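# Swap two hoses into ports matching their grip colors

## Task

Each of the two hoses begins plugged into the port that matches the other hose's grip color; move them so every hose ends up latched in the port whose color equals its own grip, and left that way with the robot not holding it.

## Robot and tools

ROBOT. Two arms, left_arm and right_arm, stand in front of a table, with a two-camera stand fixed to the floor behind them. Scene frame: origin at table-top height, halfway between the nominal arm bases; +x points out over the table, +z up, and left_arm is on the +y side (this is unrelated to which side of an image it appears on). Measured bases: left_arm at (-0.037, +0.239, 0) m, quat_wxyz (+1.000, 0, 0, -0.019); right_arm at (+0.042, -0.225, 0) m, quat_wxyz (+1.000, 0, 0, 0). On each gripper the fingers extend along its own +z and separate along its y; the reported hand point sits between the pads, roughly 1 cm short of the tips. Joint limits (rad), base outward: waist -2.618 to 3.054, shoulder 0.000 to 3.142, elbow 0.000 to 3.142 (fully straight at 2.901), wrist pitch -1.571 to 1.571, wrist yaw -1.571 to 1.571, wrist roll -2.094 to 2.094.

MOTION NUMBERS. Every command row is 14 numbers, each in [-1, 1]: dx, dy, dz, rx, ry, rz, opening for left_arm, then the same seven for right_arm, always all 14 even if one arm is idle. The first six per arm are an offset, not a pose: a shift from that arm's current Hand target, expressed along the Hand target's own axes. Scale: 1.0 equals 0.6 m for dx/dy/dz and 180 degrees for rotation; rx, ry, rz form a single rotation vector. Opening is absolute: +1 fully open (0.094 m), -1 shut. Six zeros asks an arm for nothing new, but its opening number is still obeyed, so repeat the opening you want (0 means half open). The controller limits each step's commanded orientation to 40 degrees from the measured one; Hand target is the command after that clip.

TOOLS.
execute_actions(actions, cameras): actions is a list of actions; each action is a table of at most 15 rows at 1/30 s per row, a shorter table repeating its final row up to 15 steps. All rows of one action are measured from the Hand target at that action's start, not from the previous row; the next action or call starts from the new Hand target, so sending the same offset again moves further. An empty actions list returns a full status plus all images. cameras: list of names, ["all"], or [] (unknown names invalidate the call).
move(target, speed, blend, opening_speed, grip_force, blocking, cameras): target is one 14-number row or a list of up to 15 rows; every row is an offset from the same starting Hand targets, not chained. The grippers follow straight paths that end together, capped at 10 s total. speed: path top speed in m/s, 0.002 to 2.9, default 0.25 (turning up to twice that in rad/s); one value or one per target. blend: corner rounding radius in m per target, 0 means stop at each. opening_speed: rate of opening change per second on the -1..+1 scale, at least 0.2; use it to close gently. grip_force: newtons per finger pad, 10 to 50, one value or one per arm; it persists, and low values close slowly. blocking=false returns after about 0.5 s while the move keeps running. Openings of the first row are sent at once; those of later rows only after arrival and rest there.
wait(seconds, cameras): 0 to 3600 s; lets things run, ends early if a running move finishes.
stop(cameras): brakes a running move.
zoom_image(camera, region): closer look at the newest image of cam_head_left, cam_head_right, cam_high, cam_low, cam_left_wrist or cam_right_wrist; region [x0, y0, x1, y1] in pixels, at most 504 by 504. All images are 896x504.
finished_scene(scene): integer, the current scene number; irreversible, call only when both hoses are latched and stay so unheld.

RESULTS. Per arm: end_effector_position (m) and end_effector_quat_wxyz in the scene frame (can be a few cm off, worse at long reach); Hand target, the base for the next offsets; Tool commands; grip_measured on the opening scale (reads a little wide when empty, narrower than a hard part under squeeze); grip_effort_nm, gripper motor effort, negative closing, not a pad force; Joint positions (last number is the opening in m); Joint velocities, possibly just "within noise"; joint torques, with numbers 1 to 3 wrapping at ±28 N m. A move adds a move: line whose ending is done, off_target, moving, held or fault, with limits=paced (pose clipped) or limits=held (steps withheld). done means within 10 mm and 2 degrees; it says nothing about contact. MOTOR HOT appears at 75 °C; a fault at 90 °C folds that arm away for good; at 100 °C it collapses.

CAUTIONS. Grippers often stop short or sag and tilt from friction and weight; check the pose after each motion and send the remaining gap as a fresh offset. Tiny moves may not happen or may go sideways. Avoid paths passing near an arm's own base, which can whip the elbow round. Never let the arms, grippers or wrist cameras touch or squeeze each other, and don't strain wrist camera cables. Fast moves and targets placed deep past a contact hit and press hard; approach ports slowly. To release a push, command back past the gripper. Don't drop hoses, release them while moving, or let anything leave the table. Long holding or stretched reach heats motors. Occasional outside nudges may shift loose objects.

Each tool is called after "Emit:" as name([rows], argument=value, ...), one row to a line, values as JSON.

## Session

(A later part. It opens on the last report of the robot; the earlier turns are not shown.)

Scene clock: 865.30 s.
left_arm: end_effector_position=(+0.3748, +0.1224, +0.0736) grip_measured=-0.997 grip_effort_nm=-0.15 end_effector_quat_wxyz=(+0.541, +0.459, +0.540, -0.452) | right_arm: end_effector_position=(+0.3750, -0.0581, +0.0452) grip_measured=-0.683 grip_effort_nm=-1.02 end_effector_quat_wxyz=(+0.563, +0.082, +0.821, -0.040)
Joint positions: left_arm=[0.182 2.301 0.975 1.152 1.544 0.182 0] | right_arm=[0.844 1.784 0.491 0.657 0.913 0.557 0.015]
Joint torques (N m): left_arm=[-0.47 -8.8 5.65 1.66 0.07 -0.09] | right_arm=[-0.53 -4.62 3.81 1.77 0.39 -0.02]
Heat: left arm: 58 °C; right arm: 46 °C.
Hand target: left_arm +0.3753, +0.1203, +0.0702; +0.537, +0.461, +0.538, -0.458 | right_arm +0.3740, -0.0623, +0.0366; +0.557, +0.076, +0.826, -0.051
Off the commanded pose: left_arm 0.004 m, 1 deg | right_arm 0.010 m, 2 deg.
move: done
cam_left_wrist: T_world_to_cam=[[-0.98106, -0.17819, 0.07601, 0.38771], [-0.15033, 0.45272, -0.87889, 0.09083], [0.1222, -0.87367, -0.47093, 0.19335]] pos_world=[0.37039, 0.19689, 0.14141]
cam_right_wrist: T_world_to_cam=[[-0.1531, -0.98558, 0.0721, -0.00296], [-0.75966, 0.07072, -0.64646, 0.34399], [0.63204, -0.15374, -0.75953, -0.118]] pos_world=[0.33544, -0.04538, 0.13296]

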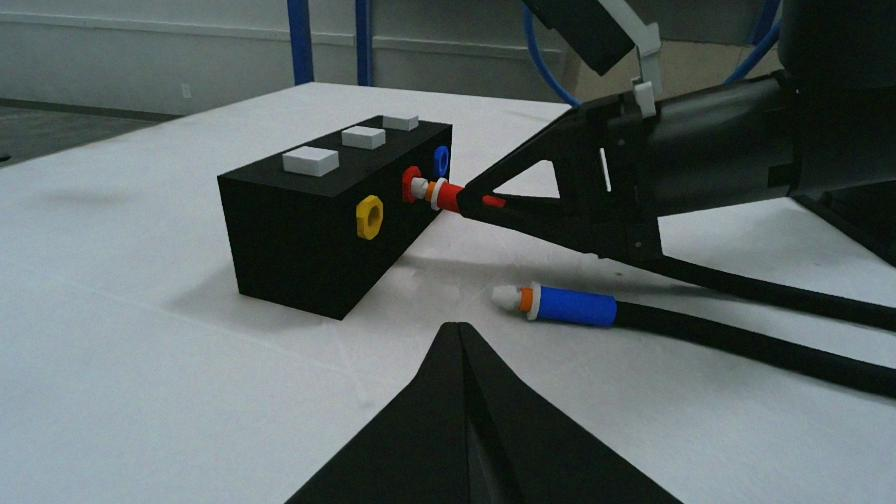

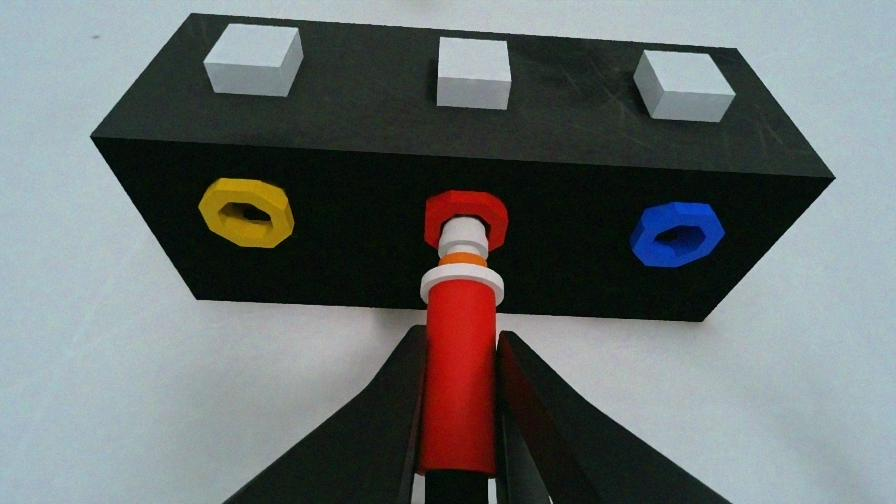

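Emit:
move(target=[0,0,0,0,0,0,-1,-0.0445,0.0079,0.028,0,0.02,0,-1], speed=0.05, cameras=["cam_left_wrist","cam_right_wrist"])

Emit:
zoom_image(camera="cam_left_wrist", region=[340, 100, 540, 270])

Scene clock: 870.07 s.
left_arm: end_effector_position=(+0.3748, +0.1224, +0.0736) grip_measured=-0.997 grip_effort_nm=-0.16 end_effector_quat_wxyz=(+0.541, +0.459, +0.540, -0.452) | right_arm: end_effector_position=(+0.3832, -0.0606, +0.0428) grip_measured=-0.683 grip_effort_nm=-1.02 end_effector_quat_wxyz=(+0.522, +0.056, +0.849, -0.061)
Joint positions: left_arm=[0.182 2.301 0.975 1.152 1.544 0.182 0] | right_arm=[0.797 1.742 0.562 0.449 0.837 0.538 0.015]
Joint torques (N m): left_arm=[-0.49 -8.75 5.68 1.65 0.07 -0.09] | right_arm=[-3.54 -7.1 7.83 1.73 0.18 -0.01]
Heat: left arm: 58 °C; right arm: 46 °C.
Hand target: left_arm +0.3753, +0.1203, +0.0702; +0.537, +0.461, +0.538, -0.458 | right_arm +0.4000, -0.0623, +0.0550; +0.530, +0.077, +0.843, -0.049
Off the commanded pose: left_arm 0.004 m, 1 deg | right_arm 0.021 m, 3 deg.
move: off_target (right_arm)
cam_left_wrist: T_world_to_cam=[[-0.98106, -0.17819, 0.07601, 0.38771], [-0.15033, 0.45272, -0.87889, 0.09083], [0.1222, -0.87367, -0.47093, 0.19335]] pos_world=[0.37039, 0.19689, 0.14141]
cam_right_wrist: T_world_to_cam=[[-0.12178, -0.98279, 0.13886, -0.01874], [-0.82307, 0.0218, -0.56753, 0.36682], [0.55474, -0.18341, -0.81156, -0.09523]] pos_world=[0.35247, -0.04388, 0.1335]

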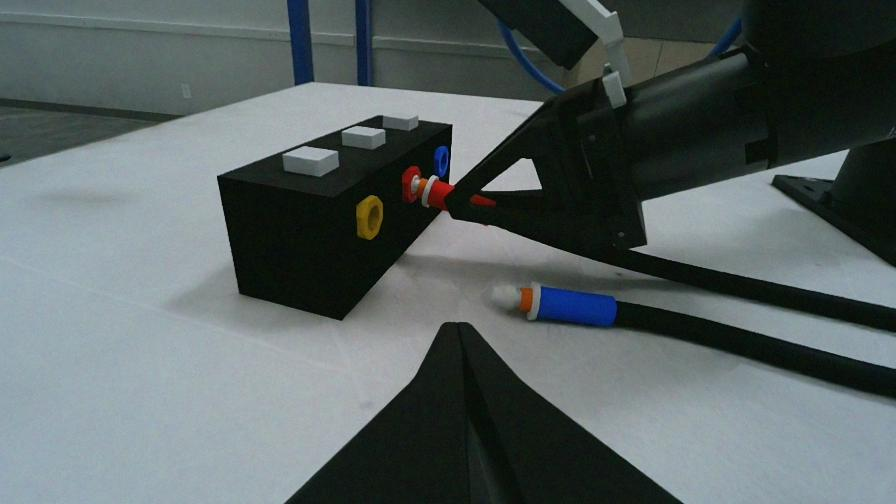

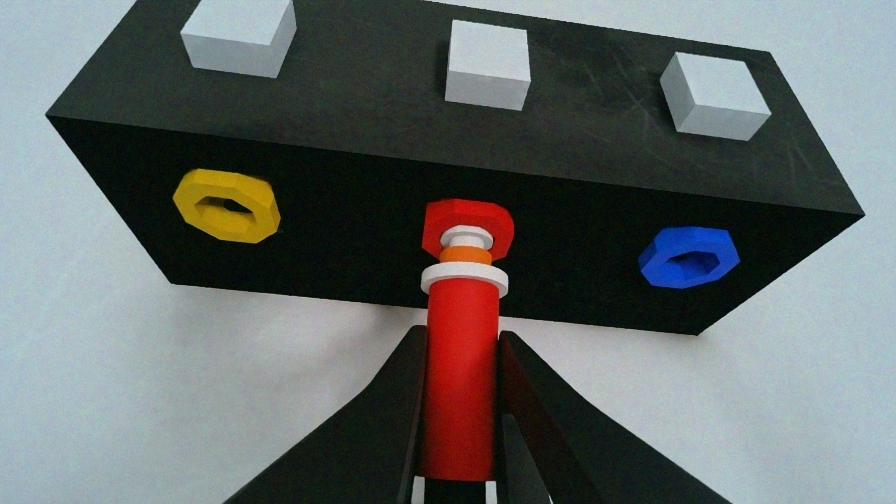

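Scaled by 2.520 from the camera's image (finer frame: 1280x720).

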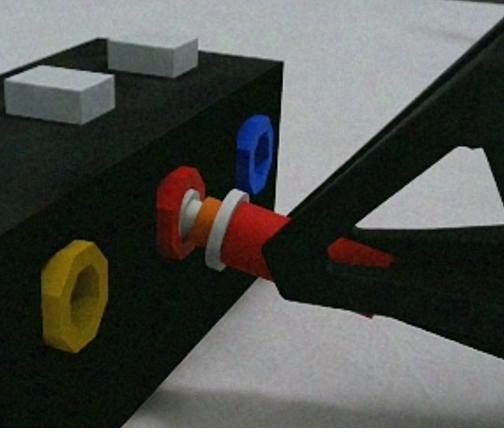

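Emit:
move(target=[0,0,0,0,0,0,-1,-0.0445,0.0085,-0.0228,0,0.02,0,-1], speed=0.05, cameras=["cam_left_wrist","cam_right_wrist"])

Emit:
zoom_image(camera="cam_left_wrist", region=[340, 100, 540, 270])

Scene clock: 873.80 s.
left_arm: end_effector_position=(+0.3748, +0.1224, +0.0736) grip_measured=-0.997 grip_effort_nm=-0.16 end_effector_quat_wxyz=(+0.541, +0.459, +0.540, -0.452) | right_arm: end_effector_position=(+0.3821, -0.0602, +0.0495) grip_measured=-0.683 grip_effort_nm=-1.02 end_effector_quat_wxyz=(+0.462, +0.041, +0.883, -0.068)
Joint positions: left_arm=[0.182 2.301 0.975 1.152 1.544 0.182 0] | right_arm=[0.768 1.663 0.672 0.119 0.743 0.578 0.015]
Joint torques (N m): left_arm=[-0.35 -8.68 5.63 1.65 0.1 -0.08] | right_arm=[-1.25 -9.85 8.53 1.9 0.88 0.14]
Heat: left arm: 58 °C; right arm: 46 °C.
Hand target: left_arm +0.3753, +0.1203, +0.0702; +0.537, +0.461, +0.538, -0.458 | right_arm +0.4002, -0.0571, +0.0851; +0.504, +0.079, +0.859, -0.046
Off the commanded pose: left_arm 0.004 m, 1 deg | right_arm 0.040 m, 7 deg.
move: off_target (right_arm)
cam_left_wrist: T_world_to_cam=[[-0.98106, -0.17819, 0.07601, 0.38771], [-0.15033, 0.45272, -0.87889, 0.09083], [0.1222, -0.87367, -0.47093, 0.19335]] pos_world=[0.37039, 0.19689, 0.14141]
cam_right_wrist: T_world_to_cam=[[-0.08411, -0.98167, 0.17106, -0.03532], [-0.89496, -0.00106, -0.44614, 0.38986], [0.43814, -0.19061, -0.87847, -0.04173]] pos_world=[0.36422, -0.04221, 0.14331]

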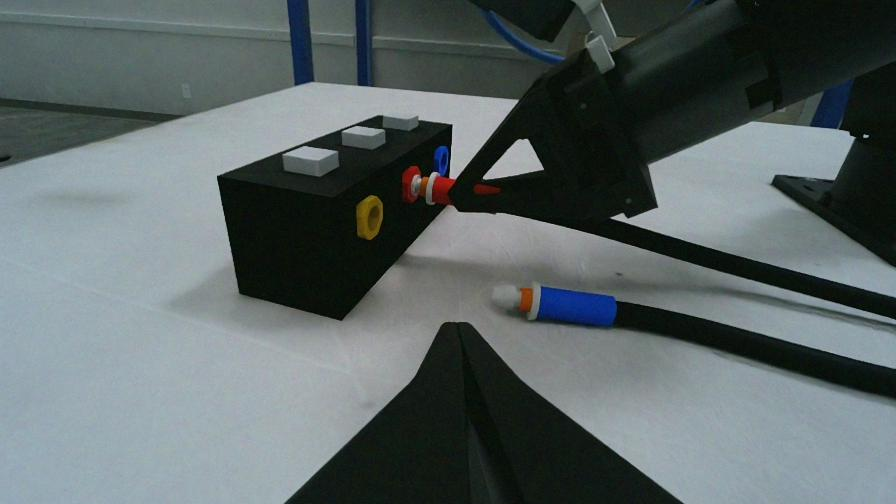

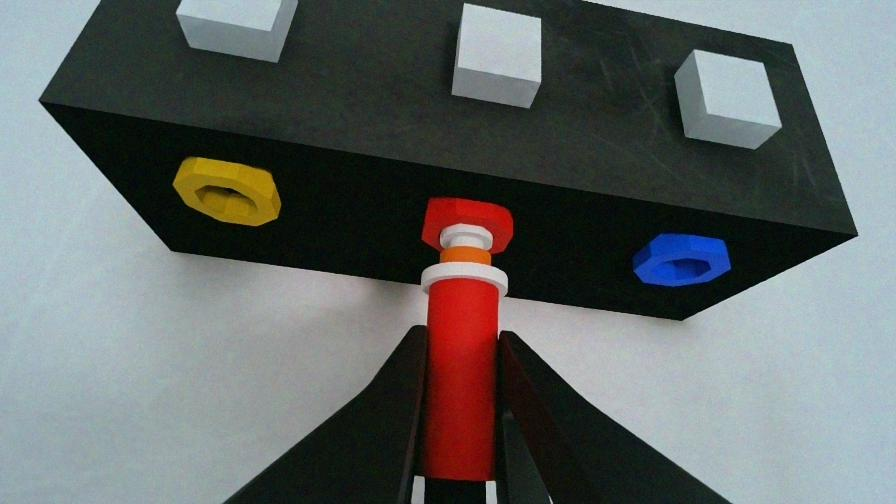

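Scaled by 2.520 from the camera's image (finer frame: 1280x720).

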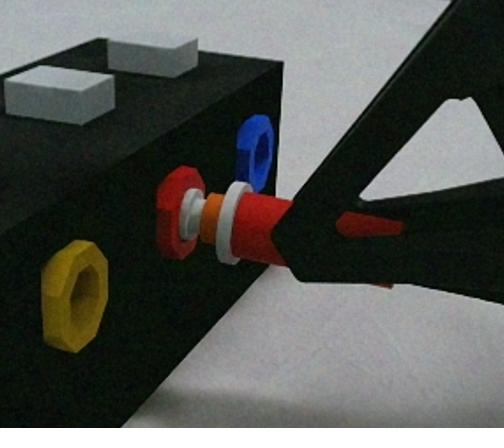

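Emit:
move(target=[0,0,0,0,0,0,-1,-0.051,0.0087,0.0567,-0.01,-0.01,-0.0054,-1], speed=0.06, cameras=["cam_left_wrist","cam_right_wrist"])

Emit:
zoom_image(camera="cam_left_wrist", region=[340, 100, 540, 270])

Scene clock: 878.73 s.
left_arm: end_effector_position=(+0.3748, +0.1224, +0.0736) grip_measured=-0.997 grip_effort_nm=-0.16 end_effector_quat_wxyz=(+0.541, +0.459, +0.540, -0.452) | right_arm: end_effector_position=(+0.3911, -0.0626, +0.0505) grip_measured=-0.683 grip_effort_nm=-1.02 end_effector_quat_wxyz=(+0.439, +0.008, +0.896, -0.067)
Joint positions: left_arm=[0.182 2.301 0.975 1.152 1.544 0.182 0] | right_arm=[0.715 1.654 0.705 0.077 0.658 0.486 0.015]
Joint torques (N m): left_arm=[-0.43 -8.66 5.67 1.67 0.08 -0.09] | right_arm=[-5.18 -6.52 11.06 3.27 0.89 -0.27]
Heat: left arm: 58 °C; right arm: 47 °C.
Hand target: left_arm +0.3753, +0.1203, +0.0702; +0.537, +0.461, +0.538, -0.458 | right_arm +0.4450, -0.0601, +0.0952; +0.518, +0.063, +0.852, -0.038
Off the commanded pose: left_arm 0.004 m, 1 deg | right_arm 0.070 m, 13 deg.
move: off_target (right_arm)
cam_left_wrist: T_world_to_cam=[[-0.98106, -0.17819, 0.07601, 0.38771], [-0.15033, 0.45272, -0.87889, 0.09083], [0.1222, -0.87367, -0.47093, 0.19335]] pos_world=[0.37039, 0.19689, 0.14141]
cam_right_wrist: T_world_to_cam=[[-0.01888, -0.97993, 0.19844, -0.06399], [-0.91696, -0.06214, -0.39411, 0.40049], [0.39853, -0.1894, -0.89738, -0.02874]] pos_world=[0.37748, -0.04326, 0.14475]

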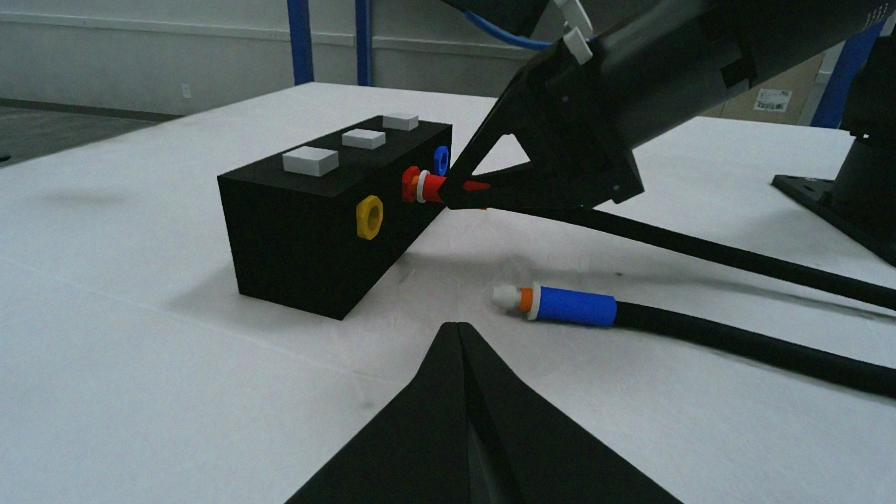

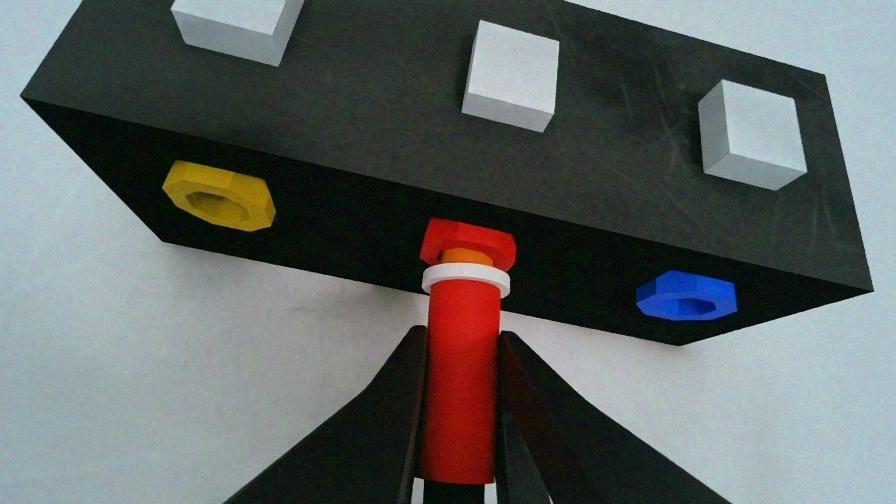

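Scaled by 2.520 from the camera's image (finer frame: 1280x720).

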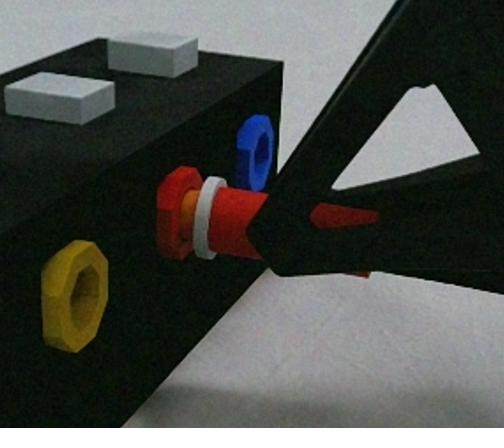

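Emit:
move(target=[0,0,0,0,0,0,-1,-0.04,0.0123,0.034,0,0,0,-1], speed=0.06, cameras=["cam_left_wrist","cam_right_wrist"])

Emit:
zoom_image(camera="cam_left_wrist", region=[340, 100, 540, 270])

Scene clock: 883.90 s.
left_arm: end_effector_position=(+0.3748, +0.1224, +0.0736) grip_measured=-0.997 grip_effort_nm=-0.16 end_effector_quat_wxyz=(+0.541, +0.459, +0.540, -0.452) | right_arm: end_effector_position=(+0.3937, -0.0624, +0.0528) grip_measured=-0.683 grip_effort_nm=-1.02 end_effector_quat_wxyz=(+0.390, -0.001, +0.919, -0.061)
Joint positions: left_arm=[0.182 2.301 0.975 1.152 1.544 0.182 0] | right_arm=[0.676 1.649 0.802 -0.107 0.565 0.49 0.015]
Joint torques (N m): left_arm=[-0.51 -8.76 5.75 1.65 0.08 -0.08] | right_arm=[-5.08 -5.26 12.55 4 1.63 -0.34]
Heat: left arm: 58 °C; right arm: 49 °C.
Hand target: left_arm +0.3753, +0.1203, +0.0702; +0.537, +0.461, +0.538, -0.458 | right_arm +0.4749, -0.0572, +0.1071; +0.518, +0.063, +0.852, -0.038
Off the commanded pose: left_arm 0.004 m, 1 deg | right_arm 0.098 m, 18 deg.
move: off_target (right_arm)
cam_left_wrist: T_world_to_cam=[[-0.98106, -0.17819, 0.07601, 0.38771], [-0.15033, 0.45272, -0.87889, 0.09083], [0.1222, -0.87367, -0.47093, 0.19335]] pos_world=[0.37039, 0.19689, 0.14141]
cam_right_wrist: T_world_to_cam=[[0.01723, -0.98133, 0.19153, -0.07812], [-0.9537, -0.07366, -0.29159, 0.41208], [0.30025, -0.17764, -0.93717, 0.01381]] pos_world=[0.3902, -0.04385, 0.14806]

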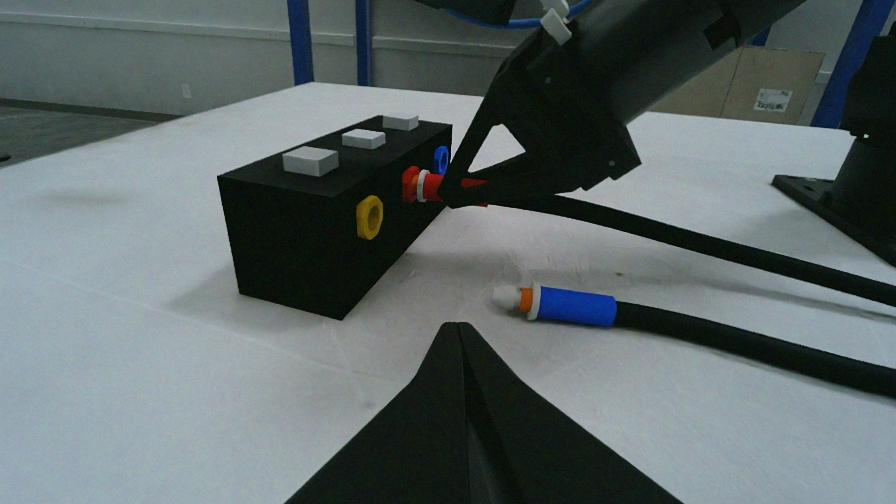

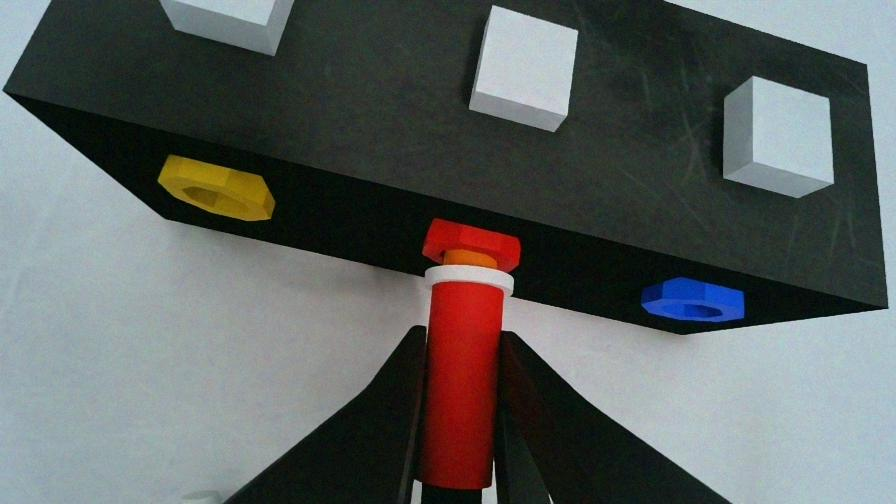

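Scaled by 2.520 from the camera's image (finer frame: 1280x720).

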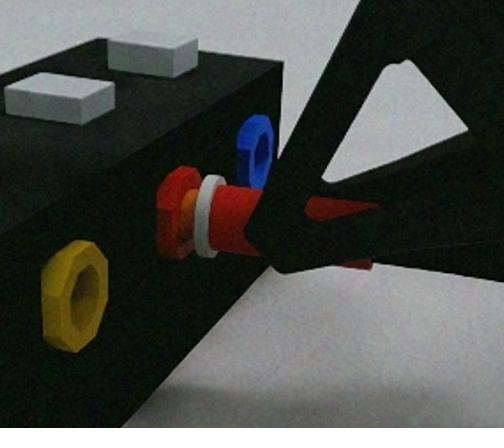

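Emit:
move(target=[0,0,0,0,0,0,-1,-0.0153,0.005,0.029,-0.01,-0.08,-0.006,-1], speed=0.06, cameras=["cam_left_wrist","cam_right_wrist"])

Emit:
zoom_image(camera="cam_left_wrist", region=[340, 100, 540, 270])

Scene clock: 891.57 s.
left_arm: end_effector_position=(+0.3748, +0.1224, +0.0736) grip_measured=-0.997 grip_effort_nm=-0.16 end_effector_quat_wxyz=(+0.541, +0.459, +0.540, -0.452) | right_arm: end_effector_position=(+0.3956, -0.0621, +0.0529) grip_measured=-0.683 grip_effort_nm=-1.02 end_effector_quat_wxyz=(+0.415, -0.011, +0.907, -0.071)
Joint positions: left_arm=[0.182 2.301 0.975 1.152 1.544 0.182 0] | right_arm=[0.691 1.654 0.761 -0.012 0.61 0.449 0.015]
Joint torques (N m): left_arm=[-0.53 -8.68 5.72 1.68 0.08 -0.1] | right_arm=[-5.78 -2.95 9.99 5.69 2.07 -0.79]
Heat: left arm: 58 °C; right arm: 57 °C.
Hand target: left_arm +0.3753, +0.1203, +0.0702; +0.537, +0.461, +0.538, -0.458 | right_arm +0.4948, -0.0570, +0.1072; +0.621, +0.041, +0.782, -0.037
Off the commanded pose: left_arm 0.004 m, 1 deg | right_arm 0.113 m, 29 deg.
move: off_target (right_arm)
cam_left_wrist: T_world_to_cam=[[-0.98106, -0.17819, 0.07601, 0.38771], [-0.15033, 0.45272, -0.87889, 0.09083], [0.1222, -0.87367, -0.47093, 0.19335]] pos_world=[0.37039, 0.19689, 0.14141]
cam_right_wrist: T_world_to_cam=[[0.02065, -0.97525, 0.22014, -0.0803], [-0.93485, -0.0969, -0.34158, 0.40768], [0.35445, -0.19874, -0.91371, -0.01056]] pos_world=[0.38652, -0.04091, 0.14729]

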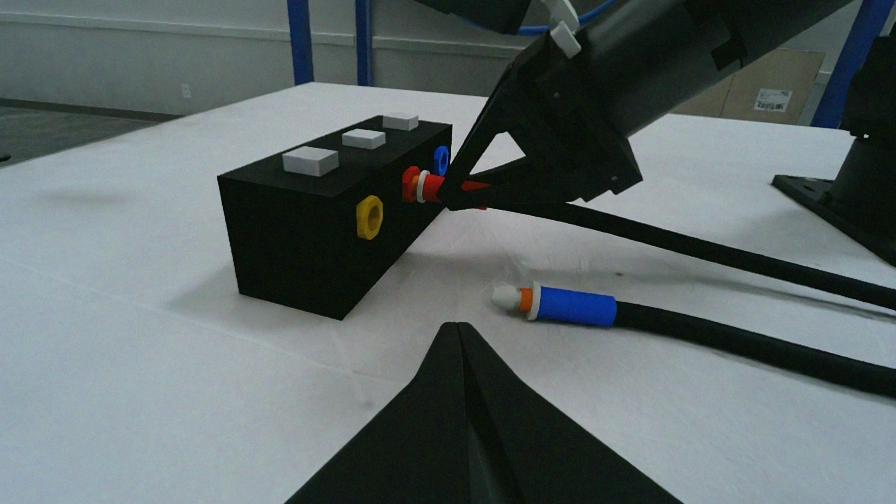

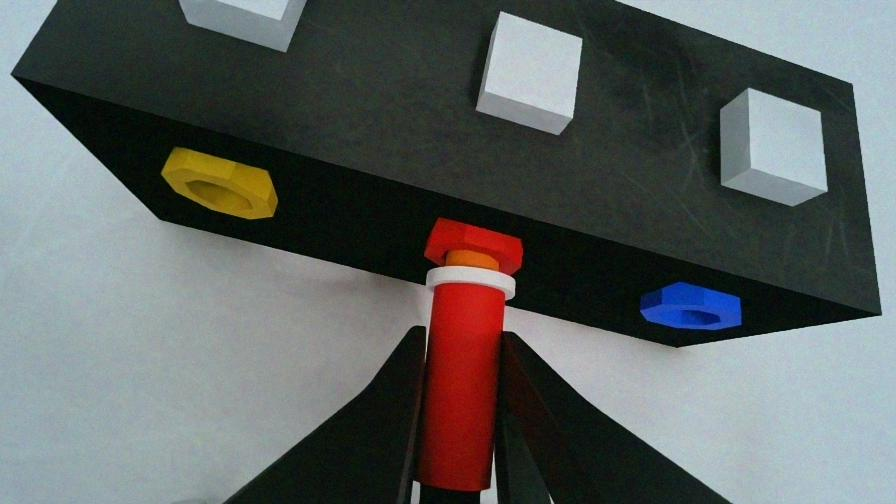

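Scaled by 2.520 from the camera's image (finer frame: 1280x720).

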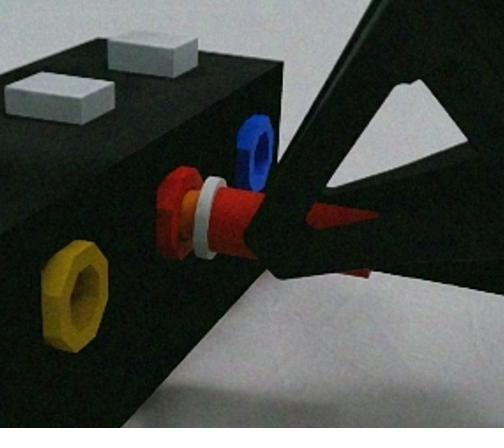

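Emit:
move(target=[0,0,0,0,0,0,-1,0,0.0133,-0.0015,0.076,0,0.0176,-1], speed=0.06, cameras=["cam_left_wrist","cam_right_wrist"])

Emit:
zoom_image(camera="cam_left_wrist", region=[340, 100, 540, 270])

Scene clock: 904.70 s.
left_arm: end_effector_position=(+0.3748, +0.1224, +0.0736) grip_measured=-0.997 grip_effort_nm=-0.15 end_effector_quat_wxyz=(+0.541, +0.459, +0.540, -0.452) | right_arm: end_effector_position=(+0.4033, -0.0608, +0.0513) grip_measured=-0.683 grip_effort_nm=-1.02 end_effector_quat_wxyz=(+0.460, +0.016, +0.868, -0.184)
Joint positions: left_arm=[0.182 2.301 0.975 1.152 1.544 0.182 0] | right_arm=[0.784 1.823 0.858 -0.035 0.922 0.53 0.015]
Joint torques (N m): left_arm=[-0.42 -8.7 5.61 1.67 0.07 -0.08] | right_arm=[-6.93 -5.01 13.85 4.82 1.9 0.05]
Heat: left arm: 58 °C; right arm: 68 °C.
Hand target: left_arm +0.3753, +0.1203, +0.0702; +0.537, +0.461, +0.538, -0.458 | right_arm +0.4948, -0.0489, +0.1073; +0.613, +0.136, +0.770, -0.113
Off the commanded pose: left_arm 0.004 m, 1 deg | right_arm 0.108 m, 26 deg.
move: off_target (right_arm)
cam_left_wrist: T_world_to_cam=[[-0.98106, -0.17819, 0.07601, 0.38771], [-0.15033, 0.45272, -0.87889, 0.09083], [0.1222, -0.87367, -0.47093, 0.19335]] pos_world=[0.37039, 0.19689, 0.14141]
cam_right_wrist: T_world_to_cam=[[-0.14518, -0.90899, 0.39072, -0.01676], [-0.89724, -0.04548, -0.43919, 0.40747], [0.41699, -0.41433, -0.80898, -0.05818]] pos_world=[0.38742, -0.0208, 0.13844]

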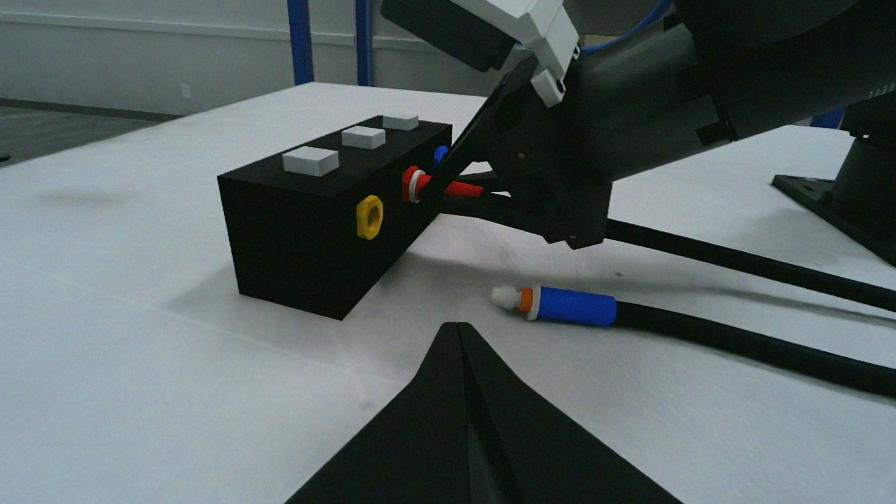

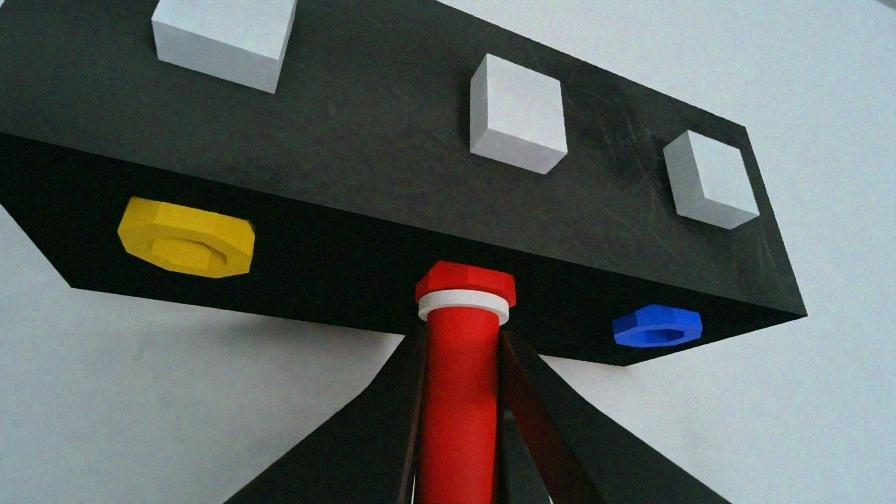

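Scaled by 2.520 from the camera's image (finer frame: 1280x720).

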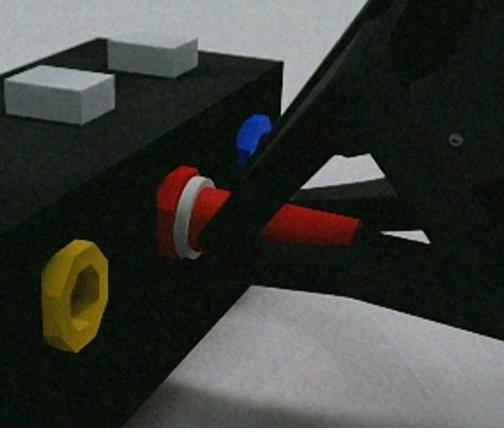

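Emit:
move(target=[0,0,0,0,0,0,-1,0.122,-0.071,-0.1117,-0.006,0.1,-0.108,-1], speed=0.15, cameras=["cam_left_wrist","cam_right_wrist"])

Emit:
zoom_image(camera="cam_left_wrist", region=[340, 100, 540, 270])

Scene clock: 911.67 s.
left_arm: end_effector_position=(+0.3748, +0.1224, +0.0736) grip_measured=-0.997 grip_effort_nm=-0.16 end_effector_quat_wxyz=(+0.541, +0.459, +0.540, -0.452) | right_arm: end_effector_position=(+0.3984, -0.0607, +0.0476) grip_measured=-0.683 grip_effort_nm=-1.02 end_effector_quat_wxyz=(+0.451, +0.009, +0.872, -0.188)
Joint positions: left_arm=[0.182 2.301 0.975 1.152 1.544 0.182 0] | right_arm=[0.792 1.823 0.858 -0.068 0.917 0.542 0.015]
Joint torques (N m): left_arm=[-0.44 -8.72 5.74 1.66 0.09 -0.1] | right_arm=[-0.66 -7.69 5.79 1.48 0.64 -0.04]
Heat: left arm: 58 °C; right arm: 68 °C.
Hand target: left_arm +0.3753, +0.1203, +0.0702; +0.537, +0.461, +0.538, -0.458 | right_arm +0.4032, -0.0607, +0.0513; +0.459, +0.015, +0.869, -0.185
Off the commanded pose: left_arm 0.004 m, 1 deg | right_arm 0.006 m, 1 deg.
move: done
cam_left_wrist: T_world_to_cam=[[-0.98106, -0.17819, 0.07601, 0.38771], [-0.15033, 0.45272, -0.87889, 0.09083], [0.1222, -0.87367, -0.47093, 0.19335]] pos_world=[0.37039, 0.19689, 0.14141]
cam_right_wrist: T_world_to_cam=[[-0.13229, -0.90579, 0.40254, -0.02138], [-0.90653, -0.05368, -0.41871, 0.40356], [0.40088, -0.42031, -0.81402, -0.05285]] pos_world=[0.3842, -0.01992, 0.13456]

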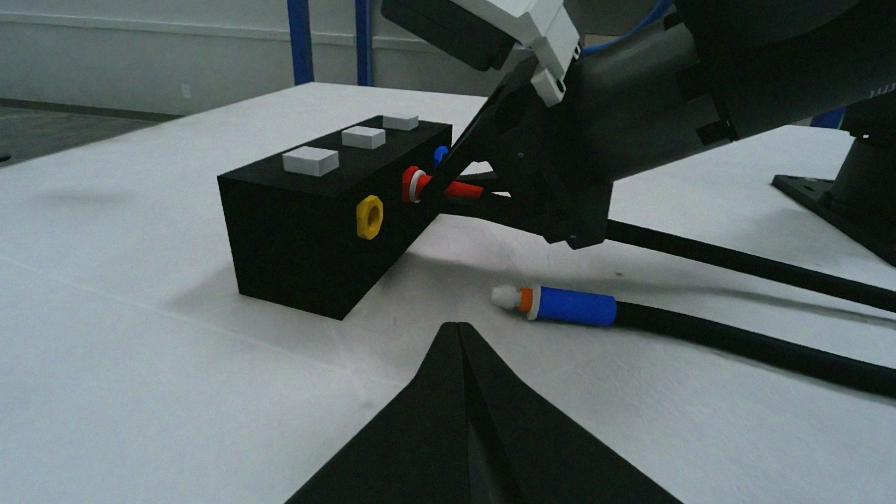

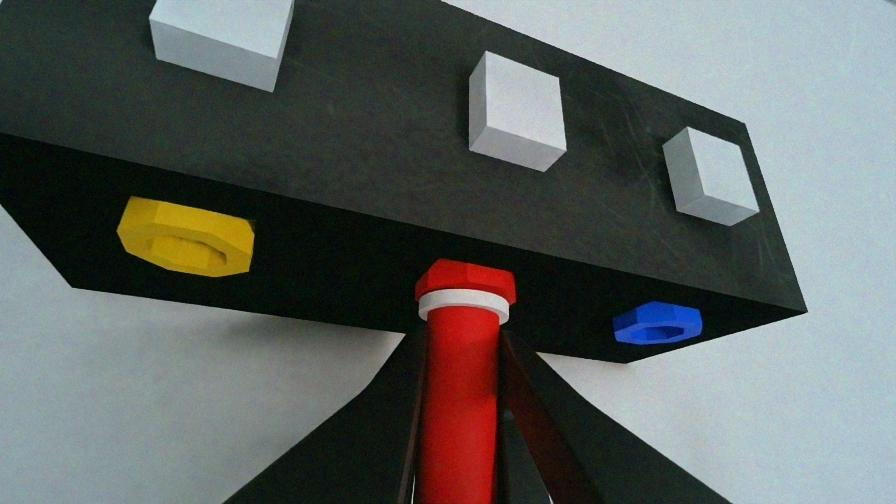

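Scaled by 2.520 from the camera's image (finer frame: 1280x720).

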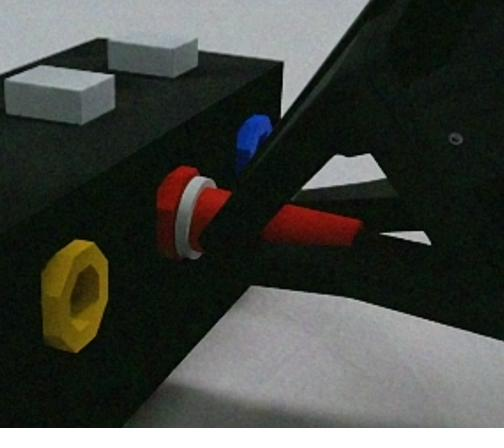

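Emit:
move([
  [0,0,0,0,0,0,-1,0,0,0,0,0,0,-0.25],
  [0,0,0,0,0,0,-1,-0.0127,-0.0158,-0.0685,0,0,0,-0.25],
  [0,0,0,0,0,0,-1,-0.0615,-0.0465,-0.202,0,0,0,-0.25],
], speed=[0.05,0.06,0.15], opening_speed=0.8, cameras=["cam_left_wrist","cam_head_left","cam_head_right"])

Emit:
zoom_image(camera="cam_left_wrist", region=[340, 100, 540, 270])

Scene clock: 923.97 s.
left_arm: end_effector_position=(+0.3748, +0.1224, +0.0736) grip_measured=-0.997 grip_effort_nm=-0.16 end_effector_quat_wxyz=(+0.541, +0.459, +0.540, -0.452) | right_arm: end_effector_position=(+0.3216, -0.0443, +0.1421) grip_measured=-0.252 grip_effort_nm=0.12 end_effector_quat_wxyz=(+0.449, +0.009, +0.873, -0.190)
Joint positions: left_arm=[0.182 2.301 0.975 1.152 1.544 0.182 0] | right_arm=[1.031 1.579 1.05 -0.835 1.005 0.938 0.035]
Joint torques (N m): left_arm=[-0.43 -8.69 5.74 1.67 0.08 -0.09] | right_arm=[0.43 -6.52 7.94 0.54 0.87 0.15]
Heat: left arm: 58 °C; right arm: 58 °C.
Hand target: left_arm +0.3753, +0.1203, +0.0702; +0.537, +0.461, +0.538, -0.458 | right_arm +0.3232, -0.0408, +0.1514; +0.459, +0.015, +0.869, -0.185
Off the commanded pose: left_arm 0.004 m, 1 deg | right_arm 0.010 m, 1 deg.
move: done
cam_left_wrist: T_world_to_cam=[[-0.98106, -0.17819, 0.07601, 0.38771], [-0.15033, 0.45272, -0.87889, 0.09083], [0.1222, -0.87367, -0.47093, 0.19335]] pos_world=[0.37039, 0.19689, 0.14141]
Images, in order (width x height): cam_head_left 896x504, cam_head_right 896x504, cam_left_wrist 896x504.

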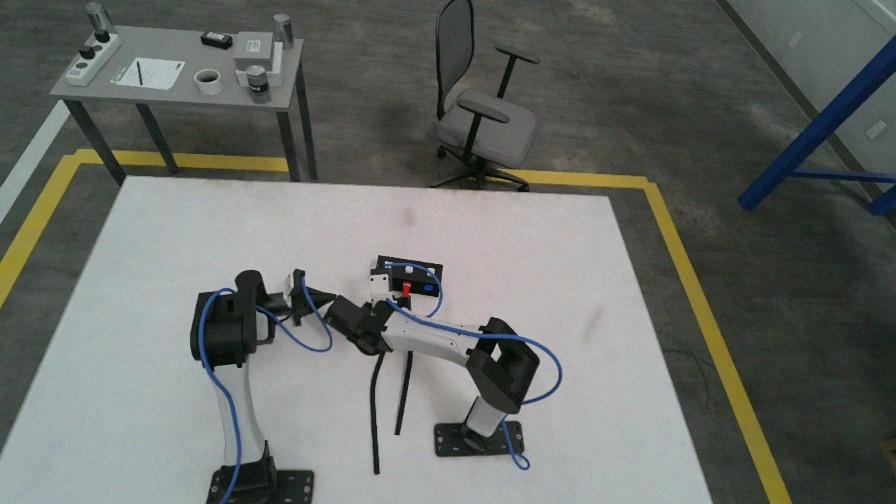

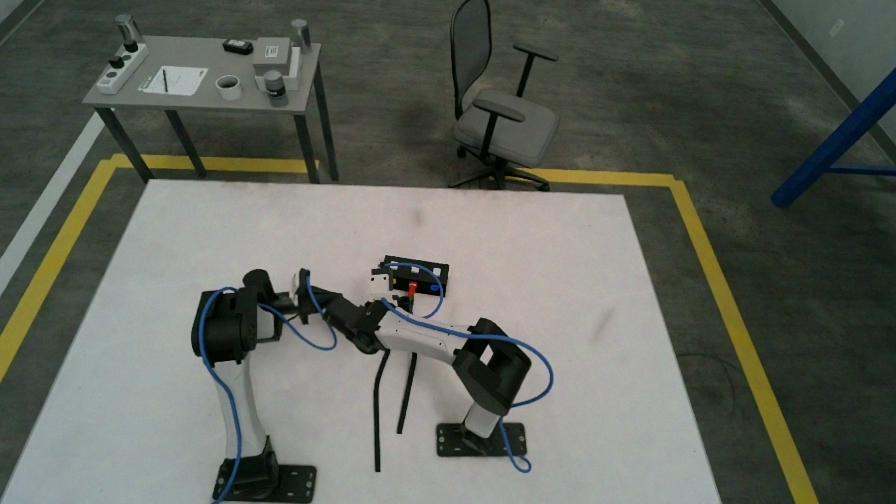

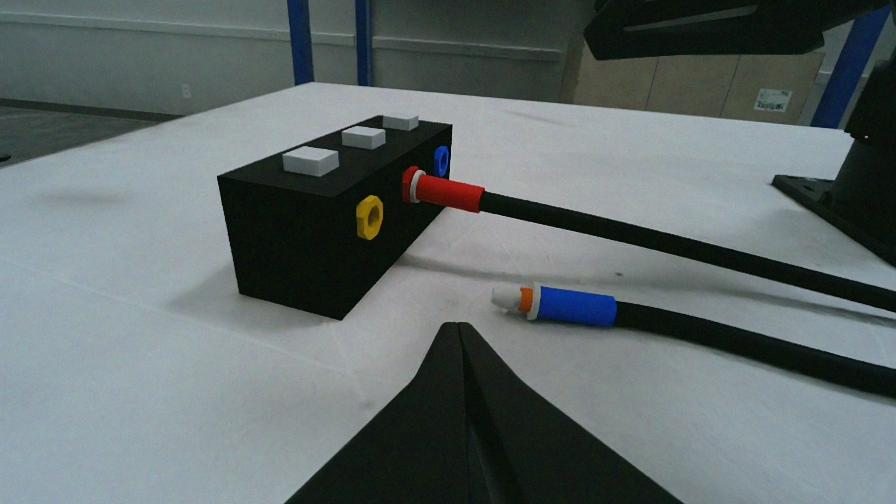

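Scaled by 2.520 from the camera's image (finer frame: 1280x720).

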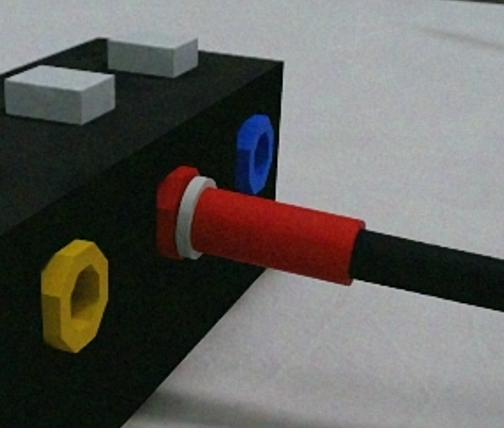

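Emit:
move(target=[0,0,0,0,0,0,-1,0.1108,0.0892,0.0545,-0.133,0.038,0.0235,-0.3], speed=0.2, cameras=["cam_left_wrist","cam_right_wrist"])

Scene clock: 934.60 s.
left_arm: end_effector_position=(+0.3748, +0.1224, +0.0736) grip_measured=-0.997 grip_effort_nm=-0.15 end_effector_quat_wxyz=(+0.541, +0.459, +0.540, -0.452) | right_arm: end_effector_position=(+0.3203, -0.0107, +0.0583) grip_measured=-0.298 grip_effort_nm=-0.10 end_effector_quat_wxyz=(+0.400, -0.040, +0.915, +0.008)
Joint positions: left_arm=[0.182 2.301 0.975 1.152 1.544 0.182 0] | right_arm=[0.94 1.506 0.68 -0.139 0.599 0.661 0.033]
Joint torques (N m): left_arm=[-0.53 -8.68 5.67 1.66 0.07 -0.09] | right_arm=[-0.53 -7.64 5.26 1.52 0.36 0]
Heat: left arm: 58 °C; right arm: 53 °C.
Hand target: left_arm +0.3753, +0.1203, +0.0702; +0.537, +0.461, +0.538, -0.458 | right_arm +0.3211, -0.0115, +0.0648; +0.406, -0.037, +0.913, +0.018
Off the commanded pose: left_arm 0.004 m, 1 deg | right_arm 0.007 m, 1 deg.
move: done
cam_left_wrist: T_world_to_cam=[[-0.98106, -0.17819, 0.07601, 0.38771], [-0.15033, 0.45272, -0.87889, 0.09083], [0.1222, -0.87367, -0.47093, 0.19335]] pos_world=[0.37039, 0.19689, 0.14141]
cam_right_wrist: T_world_to_cam=[[0.13976, -0.9853, 0.09825, -0.06097], [-0.93311, -0.16425, -0.31989, 0.34159], [0.33132, -0.04697, -0.94235, 0.0419]] pos_world=[0.31338, -0.002, 0.15475]

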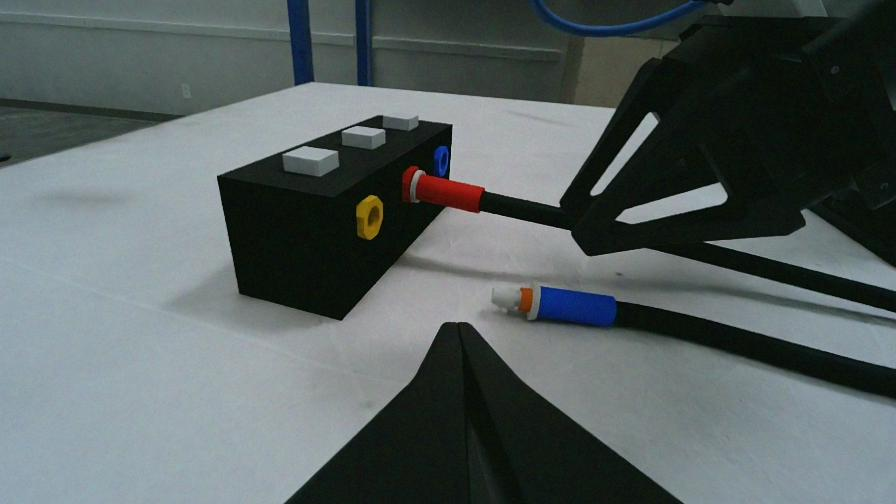

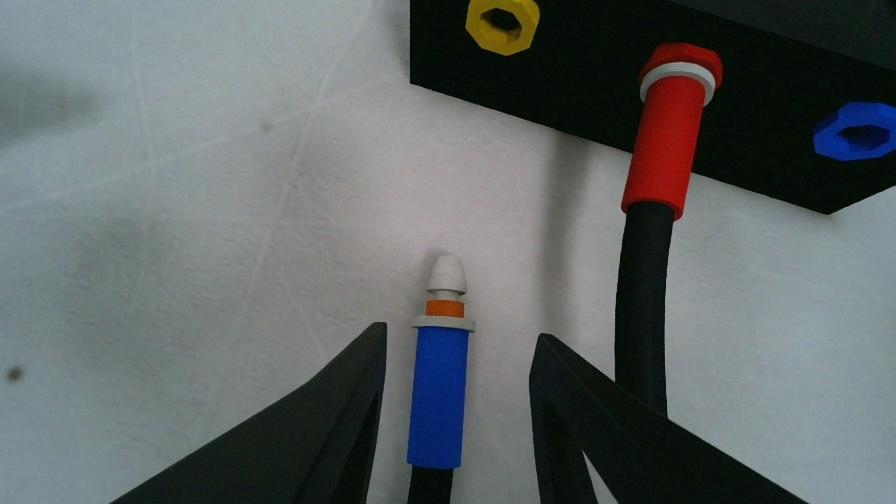

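Emit:
move(target=[0,0,0,0,0,0,-1,0.0747,0.0017,0.066,0,0,0,-0.36], speed=0.06, cameras=["cam_left_wrist","cam_right_wrist"])

Scene clock: 943.20 s.
left_arm: end_effector_position=(+0.3748, +0.1224, +0.0736) grip_measured=-0.997 grip_effort_nm=-0.16 end_effector_quat_wxyz=(+0.541, +0.459, +0.540, -0.452) | right_arm: end_effector_position=(+0.3226, -0.0076, +0.0139) grip_measured=-0.358 grip_effort_nm=-0.10 end_effector_quat_wxyz=(+0.414, -0.032, +0.909, +0.025)
Joint positions: left_arm=[0.182 2.301 0.975 1.152 1.544 0.182 0] | right_arm=[0.94 1.656 0.565 0.172 0.599 0.66 0.03]
Joint torques (N m): left_arm=[-0.46 -8.64 5.71 1.64 0.08 -0.08] | right_arm=[-0.17 -4.36 4.52 1.59 0.34 0.02]
Heat: left arm: 58 °C; right arm: 52 °C.
Hand target: left_arm +0.3753, +0.1203, +0.0702; +0.537, +0.461, +0.538, -0.458 | right_arm +0.3204, -0.0104, +0.0050; +0.406, -0.037, +0.913, +0.018
Off the commanded pose: left_arm 0.004 m, 1 deg | right_arm 0.010 m, 1 deg.
move: done
cam_left_wrist: T_world_to_cam=[[-0.98106, -0.17819, 0.07601, 0.38771], [-0.15033, 0.45272, -0.87889, 0.09083], [0.1222, -0.87367, -0.47093, 0.19335]] pos_world=[0.37039, 0.19689, 0.14141]
cam_right_wrist: T_world_to_cam=[[0.13775, -0.98833, 0.065, -0.05278], [-0.92376, -0.15187, -0.35156, 0.32751], [0.35733, -0.01161, -0.93391, -0.00874]] pos_world=[0.31294, -0.00252, 0.1104]

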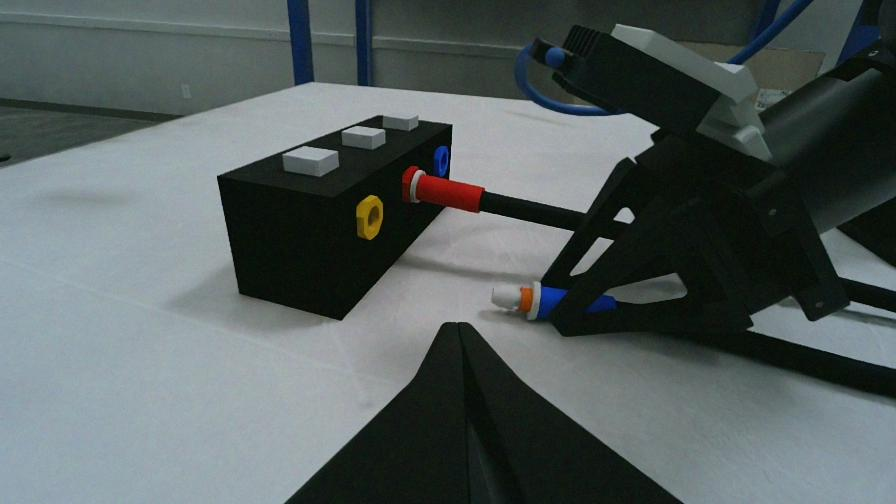

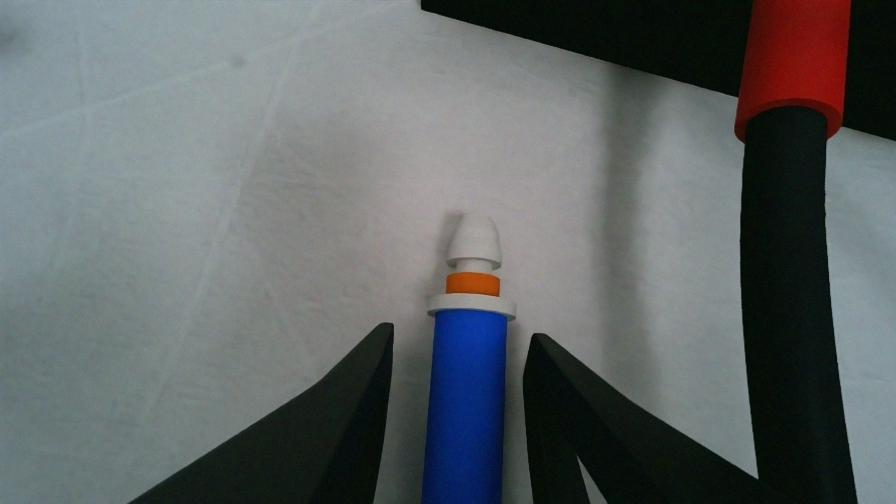

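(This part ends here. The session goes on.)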